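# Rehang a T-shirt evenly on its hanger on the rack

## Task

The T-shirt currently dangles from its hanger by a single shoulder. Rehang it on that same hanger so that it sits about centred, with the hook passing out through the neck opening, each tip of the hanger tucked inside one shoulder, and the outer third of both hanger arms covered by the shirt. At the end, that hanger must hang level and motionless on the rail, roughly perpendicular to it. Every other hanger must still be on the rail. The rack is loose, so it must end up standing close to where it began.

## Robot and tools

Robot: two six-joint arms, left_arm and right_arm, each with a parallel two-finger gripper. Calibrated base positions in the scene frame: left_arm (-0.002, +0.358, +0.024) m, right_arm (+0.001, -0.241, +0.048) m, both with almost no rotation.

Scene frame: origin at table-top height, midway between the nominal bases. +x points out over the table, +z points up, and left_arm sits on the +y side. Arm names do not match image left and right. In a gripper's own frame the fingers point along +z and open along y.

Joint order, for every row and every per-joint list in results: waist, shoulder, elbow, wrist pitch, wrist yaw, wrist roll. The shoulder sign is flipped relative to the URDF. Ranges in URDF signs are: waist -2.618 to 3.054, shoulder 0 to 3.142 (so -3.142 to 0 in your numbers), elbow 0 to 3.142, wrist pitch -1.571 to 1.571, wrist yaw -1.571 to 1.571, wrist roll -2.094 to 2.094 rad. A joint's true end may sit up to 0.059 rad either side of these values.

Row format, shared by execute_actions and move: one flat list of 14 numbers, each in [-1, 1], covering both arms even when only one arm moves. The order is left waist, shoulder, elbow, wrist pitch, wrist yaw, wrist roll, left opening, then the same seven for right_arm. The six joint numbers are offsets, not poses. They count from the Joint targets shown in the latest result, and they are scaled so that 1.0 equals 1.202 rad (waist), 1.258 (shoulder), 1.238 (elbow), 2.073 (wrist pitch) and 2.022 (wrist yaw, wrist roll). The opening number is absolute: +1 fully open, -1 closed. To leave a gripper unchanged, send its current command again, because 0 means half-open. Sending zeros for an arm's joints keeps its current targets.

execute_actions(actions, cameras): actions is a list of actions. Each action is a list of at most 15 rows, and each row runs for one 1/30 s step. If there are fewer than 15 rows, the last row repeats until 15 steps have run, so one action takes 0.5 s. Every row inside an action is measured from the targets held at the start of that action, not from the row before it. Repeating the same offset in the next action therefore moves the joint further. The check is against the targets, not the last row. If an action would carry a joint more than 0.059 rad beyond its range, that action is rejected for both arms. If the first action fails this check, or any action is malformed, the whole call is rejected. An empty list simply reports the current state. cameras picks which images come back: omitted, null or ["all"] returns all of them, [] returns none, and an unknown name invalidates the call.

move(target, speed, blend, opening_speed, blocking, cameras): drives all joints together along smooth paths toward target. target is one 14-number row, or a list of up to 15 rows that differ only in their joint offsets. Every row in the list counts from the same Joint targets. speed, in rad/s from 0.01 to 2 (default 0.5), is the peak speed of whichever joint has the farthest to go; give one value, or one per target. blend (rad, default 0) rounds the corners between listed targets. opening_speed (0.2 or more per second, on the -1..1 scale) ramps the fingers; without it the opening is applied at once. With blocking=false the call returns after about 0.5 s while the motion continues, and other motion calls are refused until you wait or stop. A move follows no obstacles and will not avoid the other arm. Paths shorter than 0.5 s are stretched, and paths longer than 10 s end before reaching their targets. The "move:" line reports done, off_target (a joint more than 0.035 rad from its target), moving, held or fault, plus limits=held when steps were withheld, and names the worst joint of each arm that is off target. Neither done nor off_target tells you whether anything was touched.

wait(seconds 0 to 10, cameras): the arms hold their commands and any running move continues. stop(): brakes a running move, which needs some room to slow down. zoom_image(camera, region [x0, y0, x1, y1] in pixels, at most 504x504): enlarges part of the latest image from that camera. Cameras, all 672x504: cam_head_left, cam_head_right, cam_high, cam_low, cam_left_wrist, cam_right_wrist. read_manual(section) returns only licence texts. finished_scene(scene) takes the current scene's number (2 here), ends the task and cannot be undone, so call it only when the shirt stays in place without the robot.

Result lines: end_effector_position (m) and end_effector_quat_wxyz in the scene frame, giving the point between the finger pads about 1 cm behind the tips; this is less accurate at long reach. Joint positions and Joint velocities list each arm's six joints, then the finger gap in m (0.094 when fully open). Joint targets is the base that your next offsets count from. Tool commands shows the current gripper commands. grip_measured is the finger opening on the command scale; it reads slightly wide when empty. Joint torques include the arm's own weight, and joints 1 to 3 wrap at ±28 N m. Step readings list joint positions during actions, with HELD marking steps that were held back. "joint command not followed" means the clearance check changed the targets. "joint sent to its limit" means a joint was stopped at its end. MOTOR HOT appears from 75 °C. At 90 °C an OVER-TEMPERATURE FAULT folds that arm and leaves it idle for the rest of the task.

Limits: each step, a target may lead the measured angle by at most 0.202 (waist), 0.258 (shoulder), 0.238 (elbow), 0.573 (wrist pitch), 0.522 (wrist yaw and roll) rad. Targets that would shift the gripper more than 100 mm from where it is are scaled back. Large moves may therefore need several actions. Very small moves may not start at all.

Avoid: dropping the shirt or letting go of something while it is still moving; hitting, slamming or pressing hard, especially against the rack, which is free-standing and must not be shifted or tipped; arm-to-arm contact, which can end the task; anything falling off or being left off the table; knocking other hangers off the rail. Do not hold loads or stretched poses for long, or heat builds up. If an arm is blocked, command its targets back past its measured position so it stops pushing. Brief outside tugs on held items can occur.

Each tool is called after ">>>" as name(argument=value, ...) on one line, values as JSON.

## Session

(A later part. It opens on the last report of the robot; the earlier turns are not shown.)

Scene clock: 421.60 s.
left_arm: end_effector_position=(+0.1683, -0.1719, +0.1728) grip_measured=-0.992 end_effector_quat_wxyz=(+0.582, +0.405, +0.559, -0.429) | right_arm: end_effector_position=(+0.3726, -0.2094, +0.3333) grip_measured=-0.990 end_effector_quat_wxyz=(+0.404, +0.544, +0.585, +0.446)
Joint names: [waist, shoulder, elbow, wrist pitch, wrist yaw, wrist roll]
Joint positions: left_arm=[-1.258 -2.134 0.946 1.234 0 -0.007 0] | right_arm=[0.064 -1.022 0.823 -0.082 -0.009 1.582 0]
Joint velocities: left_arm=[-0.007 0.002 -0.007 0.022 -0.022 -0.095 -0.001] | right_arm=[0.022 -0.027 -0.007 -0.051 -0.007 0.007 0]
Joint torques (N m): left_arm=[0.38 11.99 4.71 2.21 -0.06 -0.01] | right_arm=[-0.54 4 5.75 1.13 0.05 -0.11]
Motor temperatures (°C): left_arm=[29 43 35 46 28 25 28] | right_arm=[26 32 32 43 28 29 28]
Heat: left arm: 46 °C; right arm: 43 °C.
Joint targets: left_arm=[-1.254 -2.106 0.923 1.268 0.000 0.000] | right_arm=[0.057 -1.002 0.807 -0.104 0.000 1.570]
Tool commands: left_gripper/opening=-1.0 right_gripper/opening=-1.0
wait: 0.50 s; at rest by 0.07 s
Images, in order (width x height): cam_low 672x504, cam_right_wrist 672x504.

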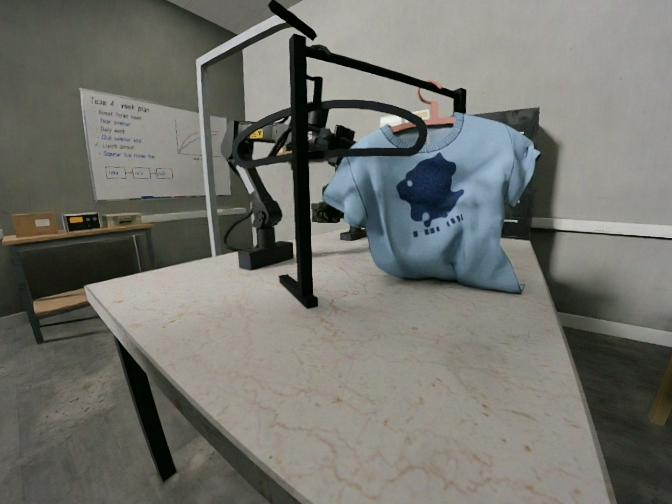

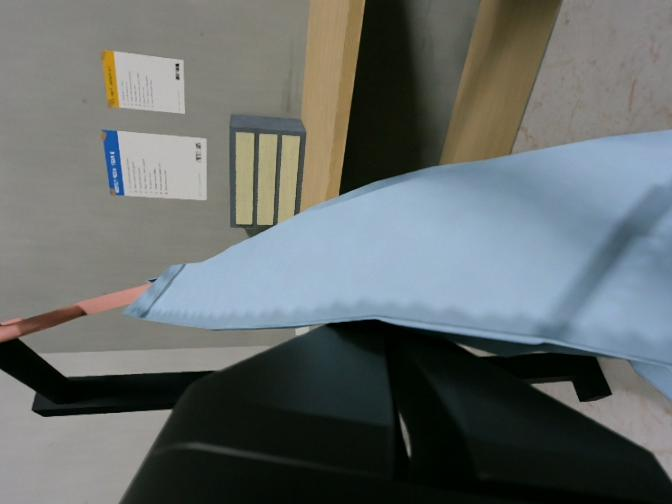

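>>> move(target=[[0,0,0,0,0,0,-1,0.3,0,0,0,0,0,-1],[0,0,0,0,0,0,-1,0.3,0.224,-0.065,-0.532,0,0,-1],[0,0,0,0,0,0,-1,-0.06,0.224,-0.065,-0.532,0,0,-1]], speed=[0.25,0.5,0.3], cameras=["cam_head_left","cam_head_right","cam_high","cam_low"])

Scene clock: 427.87 s.
left_arm: end_effector_position=(+0.1658, -0.1704, +0.1692) grip_measured=-0.992 end_effector_quat_wxyz=(+0.578, +0.409, +0.560, -0.429) | right_arm: end_effector_position=(+0.1630, -0.2379, +0.1761) grip_measured=-0.991 end_effector_quat_wxyz=(+0.136, +0.696, +0.691, +0.142)
Joint names: [waist, shoulder, elbow, wrist pitch, wrist yaw, wrist roll]
Joint positions: left_arm=[-1.26 -2.134 0.935 1.237 0.006 -0.007 0] | right_arm=[-0.01 -0.725 0.74 -1.19 -0.007 1.582 0]
Joint velocities: left_arm=[-0.007 0.022 -0.002 -0.037 0.037 -0.022 -0.002] | right_arm=[0.002 0.007 0.007 0.007 -0.007 -0.022 0.001]
Joint torques (N m): left_arm=[0.34 12.08 5.49 2.21 -0.12 0.05] | right_arm=[-0.39 -0.77 4.97 0.52 0.03 -0.11]
Motor temperatures (°C): left_arm=[28 44 34 46 28 25 28] | right_arm=[26 32 31 42 28 29 28]
Heat: left arm: 46 °C; right arm: 42 °C.
Joint targets: left_arm=[-1.254 -2.106 0.923 1.268 0.000 0.000] | right_arm=[-0.015 -0.720 0.727 -1.207 0.000 1.570]
move: done
Images, in order (width x height): cam_head_left 672x504, cam_head_right 672x504, cam_high 672x504, cam_low 672x504.

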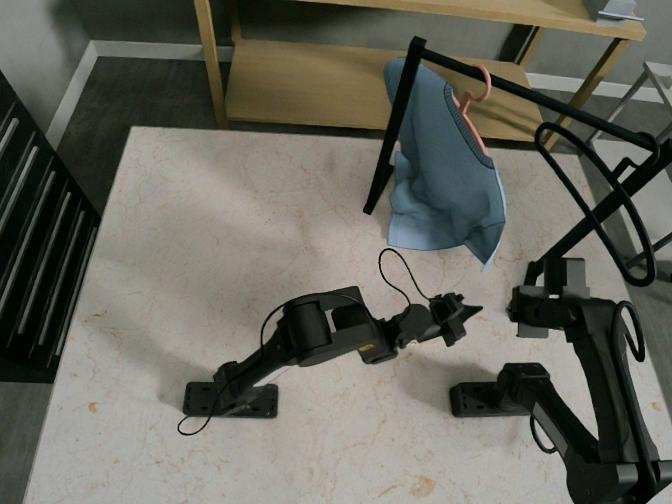

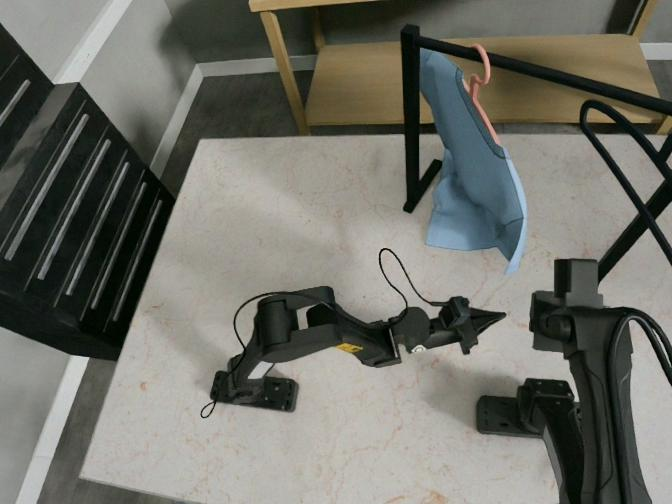

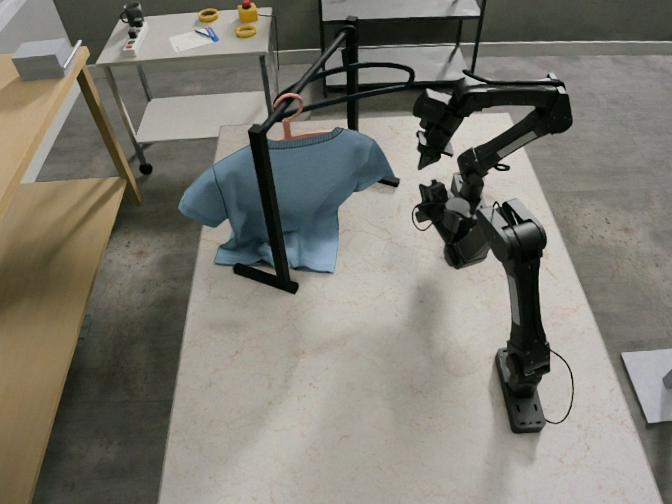

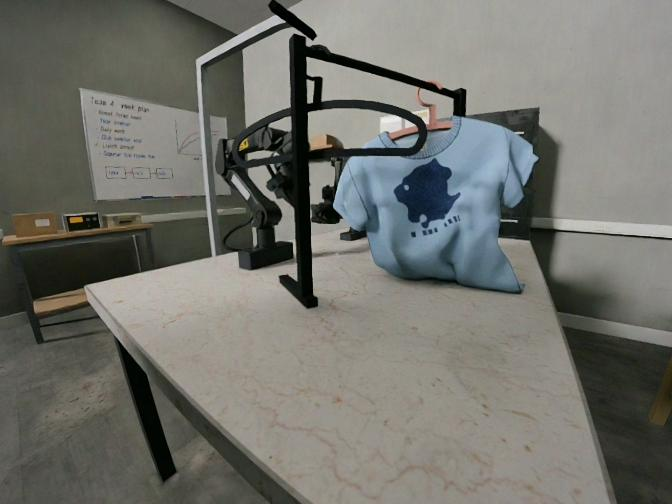

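>>> move(target=[0,0,0,0,0,0,-1,0.03,-0.347,0.133,0.542,0,0,-1], speed=0.5, cameras=["cam_head_left","cam_head_right","cam_high","cam_low"])

Scene clock: 430.97 s.
left_arm: end_effector_position=(+0.1658, -0.1704, +0.1692) grip_measured=-0.992 end_effector_quat_wxyz=(+0.578, +0.409, +0.560, -0.429) | right_arm: end_effector_position=(+0.3903, -0.2273, +0.2867) grip_measured=-0.991 end_effector_quat_wxyz=(+0.371, +0.589, +0.603, +0.390)
Joint names: [waist, shoulder, elbow, wrist pitch, wrist yaw, wrist roll]
Joint positions: left_arm=[-1.26 -2.134 0.935 1.237 0.006 -0.007 0] | right_arm=[0.016 -1.152 0.847 -0.13 -0.007 1.582 0]
Joint velocities: left_arm=[0.002 -0.002 -0.007 -0.081 -0.037 0.022 0.001] | right_arm=[-0.027 0.012 -0.002 0.007 0.022 -0.051 -0.001]
Joint torques (N m): left_arm=[0.65 11.97 5.67 2.2 -0.13 0.07] | right_arm=[0.39 2.93 10.06 1.69 0.04 -0.1]
Motor temperatures (°C): left_arm=[28 44 34 46 28 25 28] | right_arm=[26 32 32 42 28 29 28]
Heat: left arm: 46 °C; right arm: 42 °C.
Joint targets: left_arm=[-1.254 -2.106 0.923 1.268 0.000 0.000] | right_arm=[0.021 -1.157 0.891 -0.083 0.000 1.570]
move: off_target (right_arm); right_arm: the wrist pitch is farthest, 0.046 rad from its target
Images, in order (width x height): cam_head_left 672x504, cam_head_right 672x504, cam_high 672x504, cam_low 672x504.

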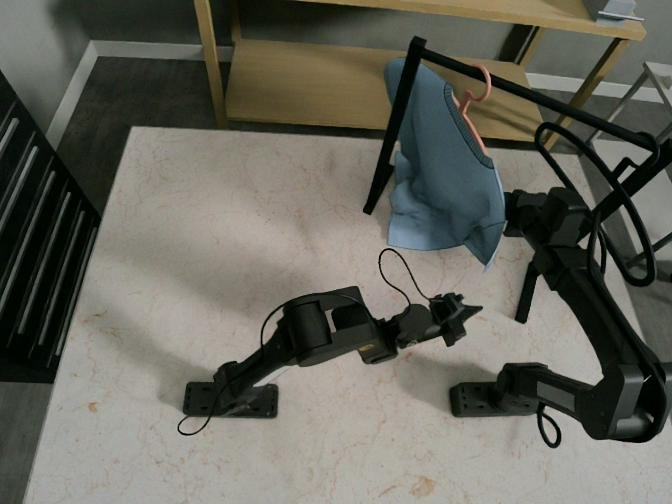

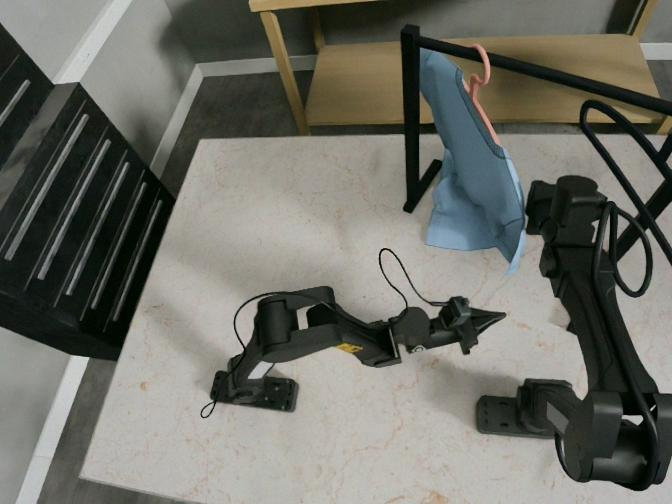

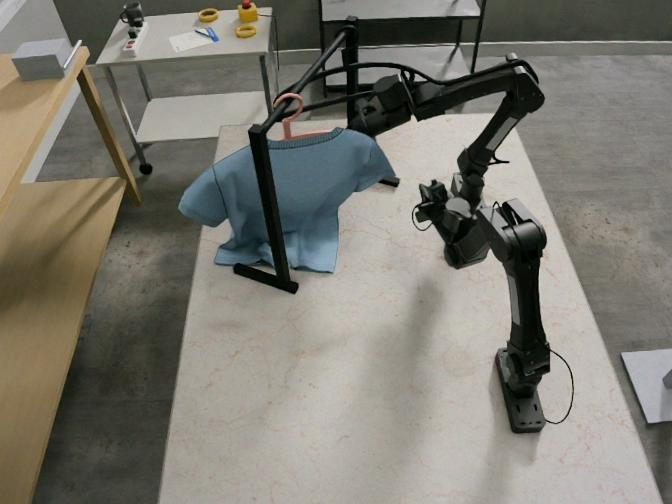

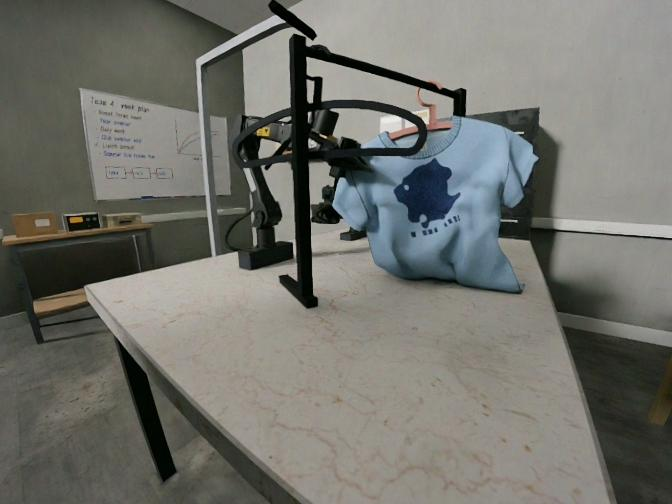

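>>> move(target=[0,0,0,0,0,0,-1,0.42,0.035,0,0.05,0,0,-1], speed=0.25, cameras=["cam_head_left","cam_high"])

Scene clock: 433.57 s.
left_arm: end_effector_position=(+0.1661, -0.1704, +0.1692) grip_measured=-0.992 end_effector_quat_wxyz=(+0.579, +0.409, +0.560, -0.429) | right_arm: end_effector_position=(+0.3413, -0.0357, +0.3154) grip_measured=-0.991 end_effector_quat_wxyz=(+0.285, +0.403, +0.703, +0.512)
Joint names: [waist, shoulder, elbow, wrist pitch, wrist yaw, wrist roll]
Joint positions: left_arm=[-1.26 -2.134 0.935 1.237 0.004 -0.007 0] | right_arm=[0.523 -1.138 0.847 -0.027 -0.007 1.582 0]
Joint velocities: left_arm=[-0.002 0.002 -0.007 -0.022 -0.051 0.037 0] | right_arm=[-0.022 -0.017 -0.017 -0.022 0.007 -0.022 -0.001]
Joint torques (N m): left_arm=[0.51 12.3 5.61 2.2 -0.12 0.01] | right_arm=[0.2 5.59 10.13 1.74 0.05 -0.11]
Motor temperatures (°C): left_arm=[28 44 34 46 28 25 28] | right_arm=[26 32 32 43 28 29 28]
Heat: left arm: 46 °C; right arm: 43 °C.
Joint targets: left_arm=[-1.254 -2.106 0.923 1.268 0.000 0.000] | right_arm=[0.526 -1.113 0.891 0.020 0.000 1.570]
move: off_target (right_arm); right_arm: the wrist pitch is farthest, 0.048 rad from its target
Images, in order (width x height): cam_head_left 672x504, cam_high 672x504.

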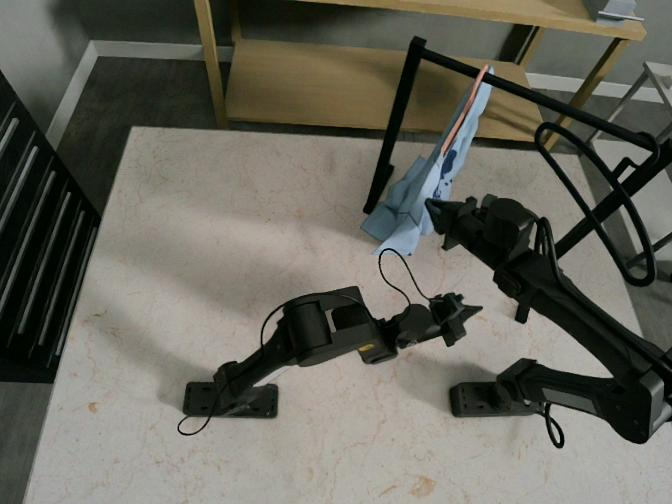

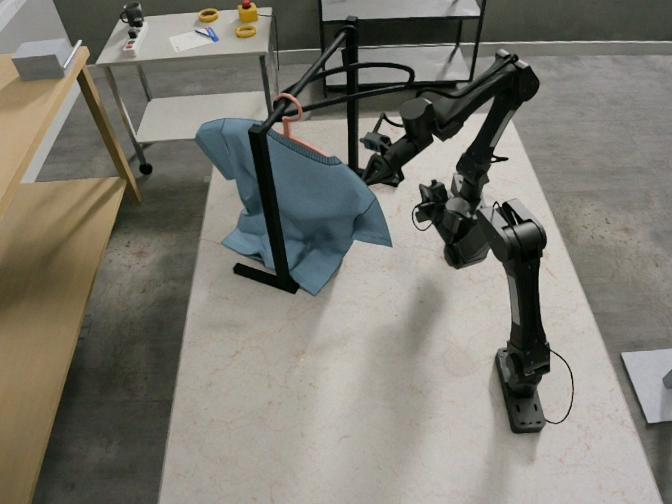

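>>> move(target=[0,0,0,0,0,0,-1,-0.40,0,0,0,0,0,-1], speed=0.15, cameras=["cam_head_left","cam_high","cam_low"])

>>> zoom_image(camera="cam_high", region=[170, 60, 430, 310])

Scene clock: 437.30 s.
left_arm: end_effector_position=(+0.1661, -0.1704, +0.1692) grip_measured=-0.992 end_effector_quat_wxyz=(+0.579, +0.409, +0.560, -0.429) | right_arm: end_effector_position=(+0.3974, -0.2136, +0.3157) grip_measured=-0.991 end_effector_quat_wxyz=(+0.397, +0.556, +0.589, +0.432)
Joint names: [waist, shoulder, elbow, wrist pitch, wrist yaw, wrist roll]
Joint positions: left_arm=[-1.26 -2.134 0.935 1.237 0.004 -0.007 0] | right_arm=[0.049 -1.138 0.847 -0.025 -0.007 1.582 0]
Joint velocities: left_arm=[-0.002 0.012 -0.007 0.037 -0.022 -0.051 0] | right_arm=[0.012 0.002 0.002 -0.066 0.007 0.022 0.001]
Joint torques (N m): left_arm=[0.57 12.26 5.76 2.21 -0.06 0.01] | right_arm=[-0.36 5.59 10.1 1.73 0.03 -0.1]
Motor temperatures (°C): left_arm=[28 44 34 46 28 25 28] | right_arm=[26 32 32 44 28 29 28]
Heat: left arm: 46 °C; right arm: 44 °C.
Joint targets: left_arm=[-1.254 -2.106 0.923 1.268 0.000 0.000] | right_arm=[0.045 -1.113 0.891 0.020 0.000 1.570]
move: off_target (right_arm); right_arm: the wrist pitch is farthest, 0.045 rad from its target
Images, in order (width x height): cam_head_left 672x504, cam_high 672x504, cam_low 672x504.

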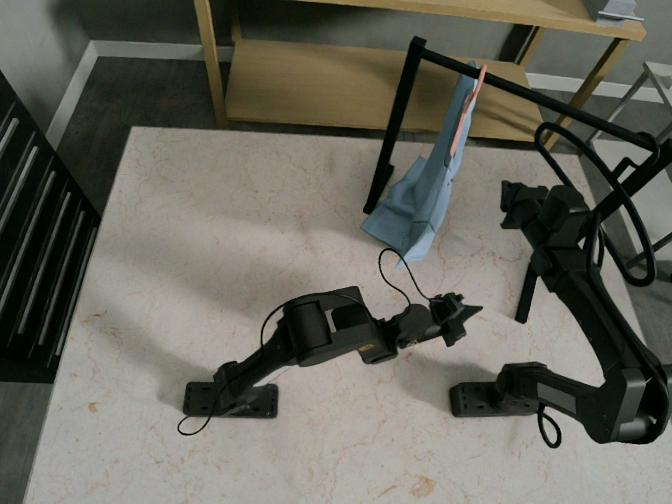

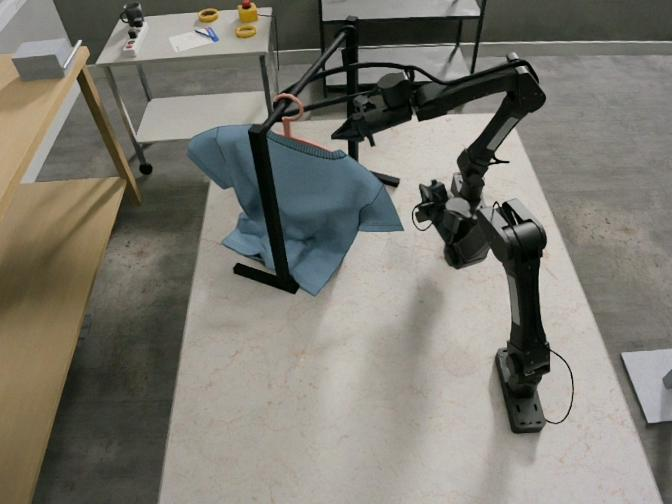

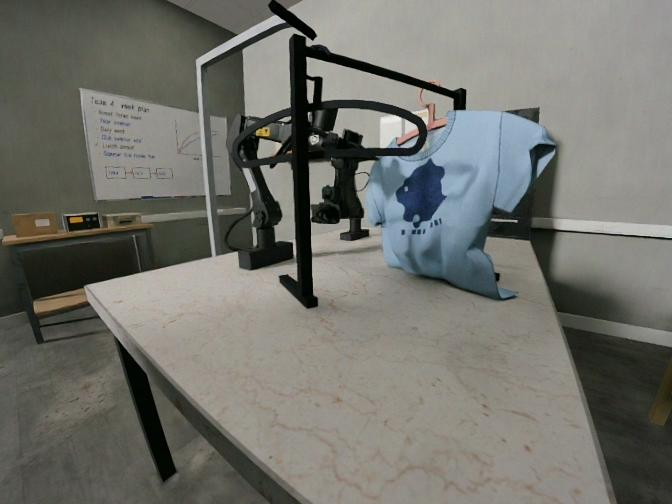

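Scaled by 1.938 from the camera's 672x504 image, which has a finer 960x720 frame.

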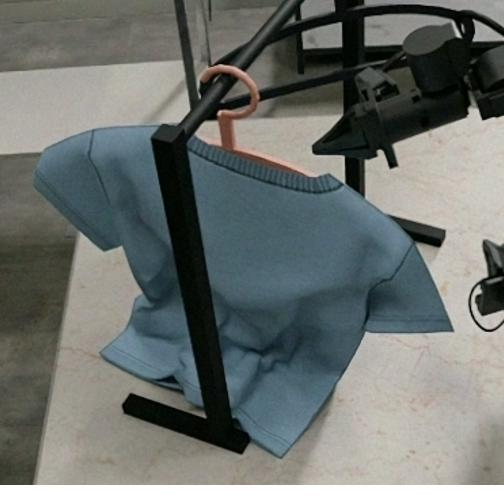

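>>> zoom_image(camera="cam_low", region=[340, 60, 580, 310])

>>> zoom_image(camera="cam_high", region=[180, 80, 420, 250])

Scaled by 2.016 from the camera's 672x504 image, which has a finer 960x720 frame.

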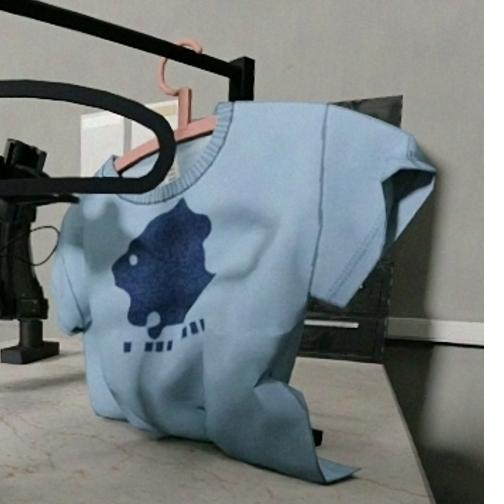

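Scaled by 2.100 from the camera's 672x504 image, which has a finer 960x720 frame.

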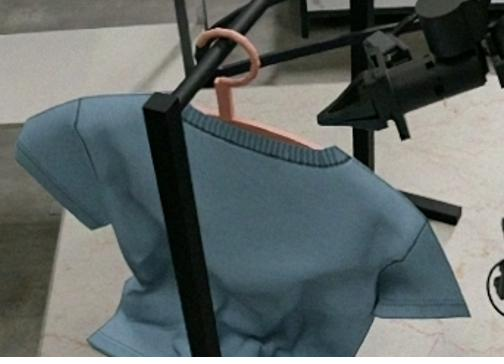

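>>> wait(seconds=2, cameras=["cam_high","cam_low"])

Scene clock: 439.97 s.
left_arm: end_effector_position=(+0.1661, -0.1704, +0.1692) grip_measured=-0.992 end_effector_quat_wxyz=(+0.579, +0.409, +0.560, -0.429) | right_arm: end_effector_position=(+0.3974, -0.2136, +0.3157) grip_measured=-0.991 end_effector_quat_wxyz=(+0.397, +0.556, +0.589, +0.432)
Joint names: [waist, shoulder, elbow, wrist pitch, wrist yaw, wrist roll]
Joint positions: left_arm=[-1.26 -2.134 0.935 1.237 0.004 -0.007 0] | right_arm=[0.049 -1.138 0.847 -0.025 -0.007 1.582 0]
Joint velocities: left_arm=[-0.002 -0.012 0.002 0.037 -0.007 0.022 0] | right_arm=[0.002 -0.007 -0.002 -0.081 0.007 0.066 0.001]
Joint torques (N m): left_arm=[0.72 12.33 5.49 2.22 -0.09 0.12] | right_arm=[-0.36 5.59 10.11 1.72 0.04 -0.11]
Motor temperatures (°C): left_arm=[28 45 34 46 28 25 28] | right_arm=[26 32 32 44 28 29 28]
Heat: left arm: 46 °C; right arm: 44 °C.
Joint targets: left_arm=[-1.254 -2.106 0.923 1.268 0.000 0.000] | right_arm=[0.045 -1.113 0.891 0.020 0.000 1.570]
Tool commands: left_gripper/opening=-1.0 right_gripper/opening=-1.0
wait: 2.00 s; at rest from the start
Images, in order (width x height): cam_high 672x504, cam_low 672x504.

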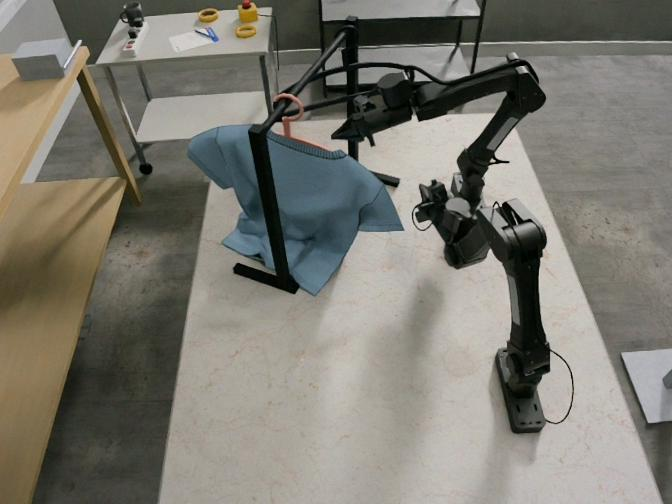

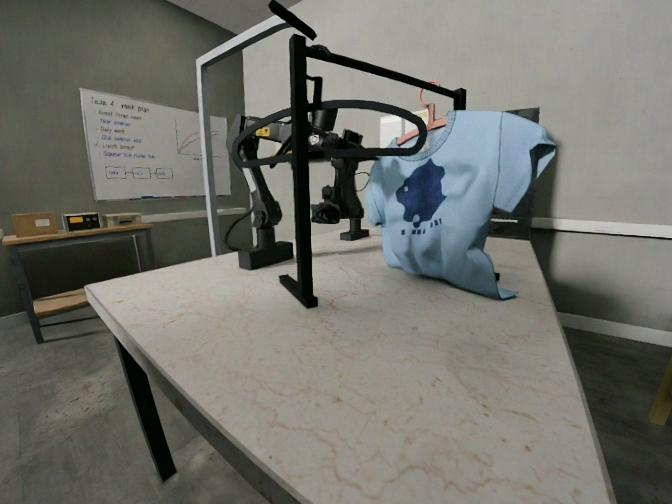

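>>> finished_scene(scene=2)

The scene is finished: the task was done.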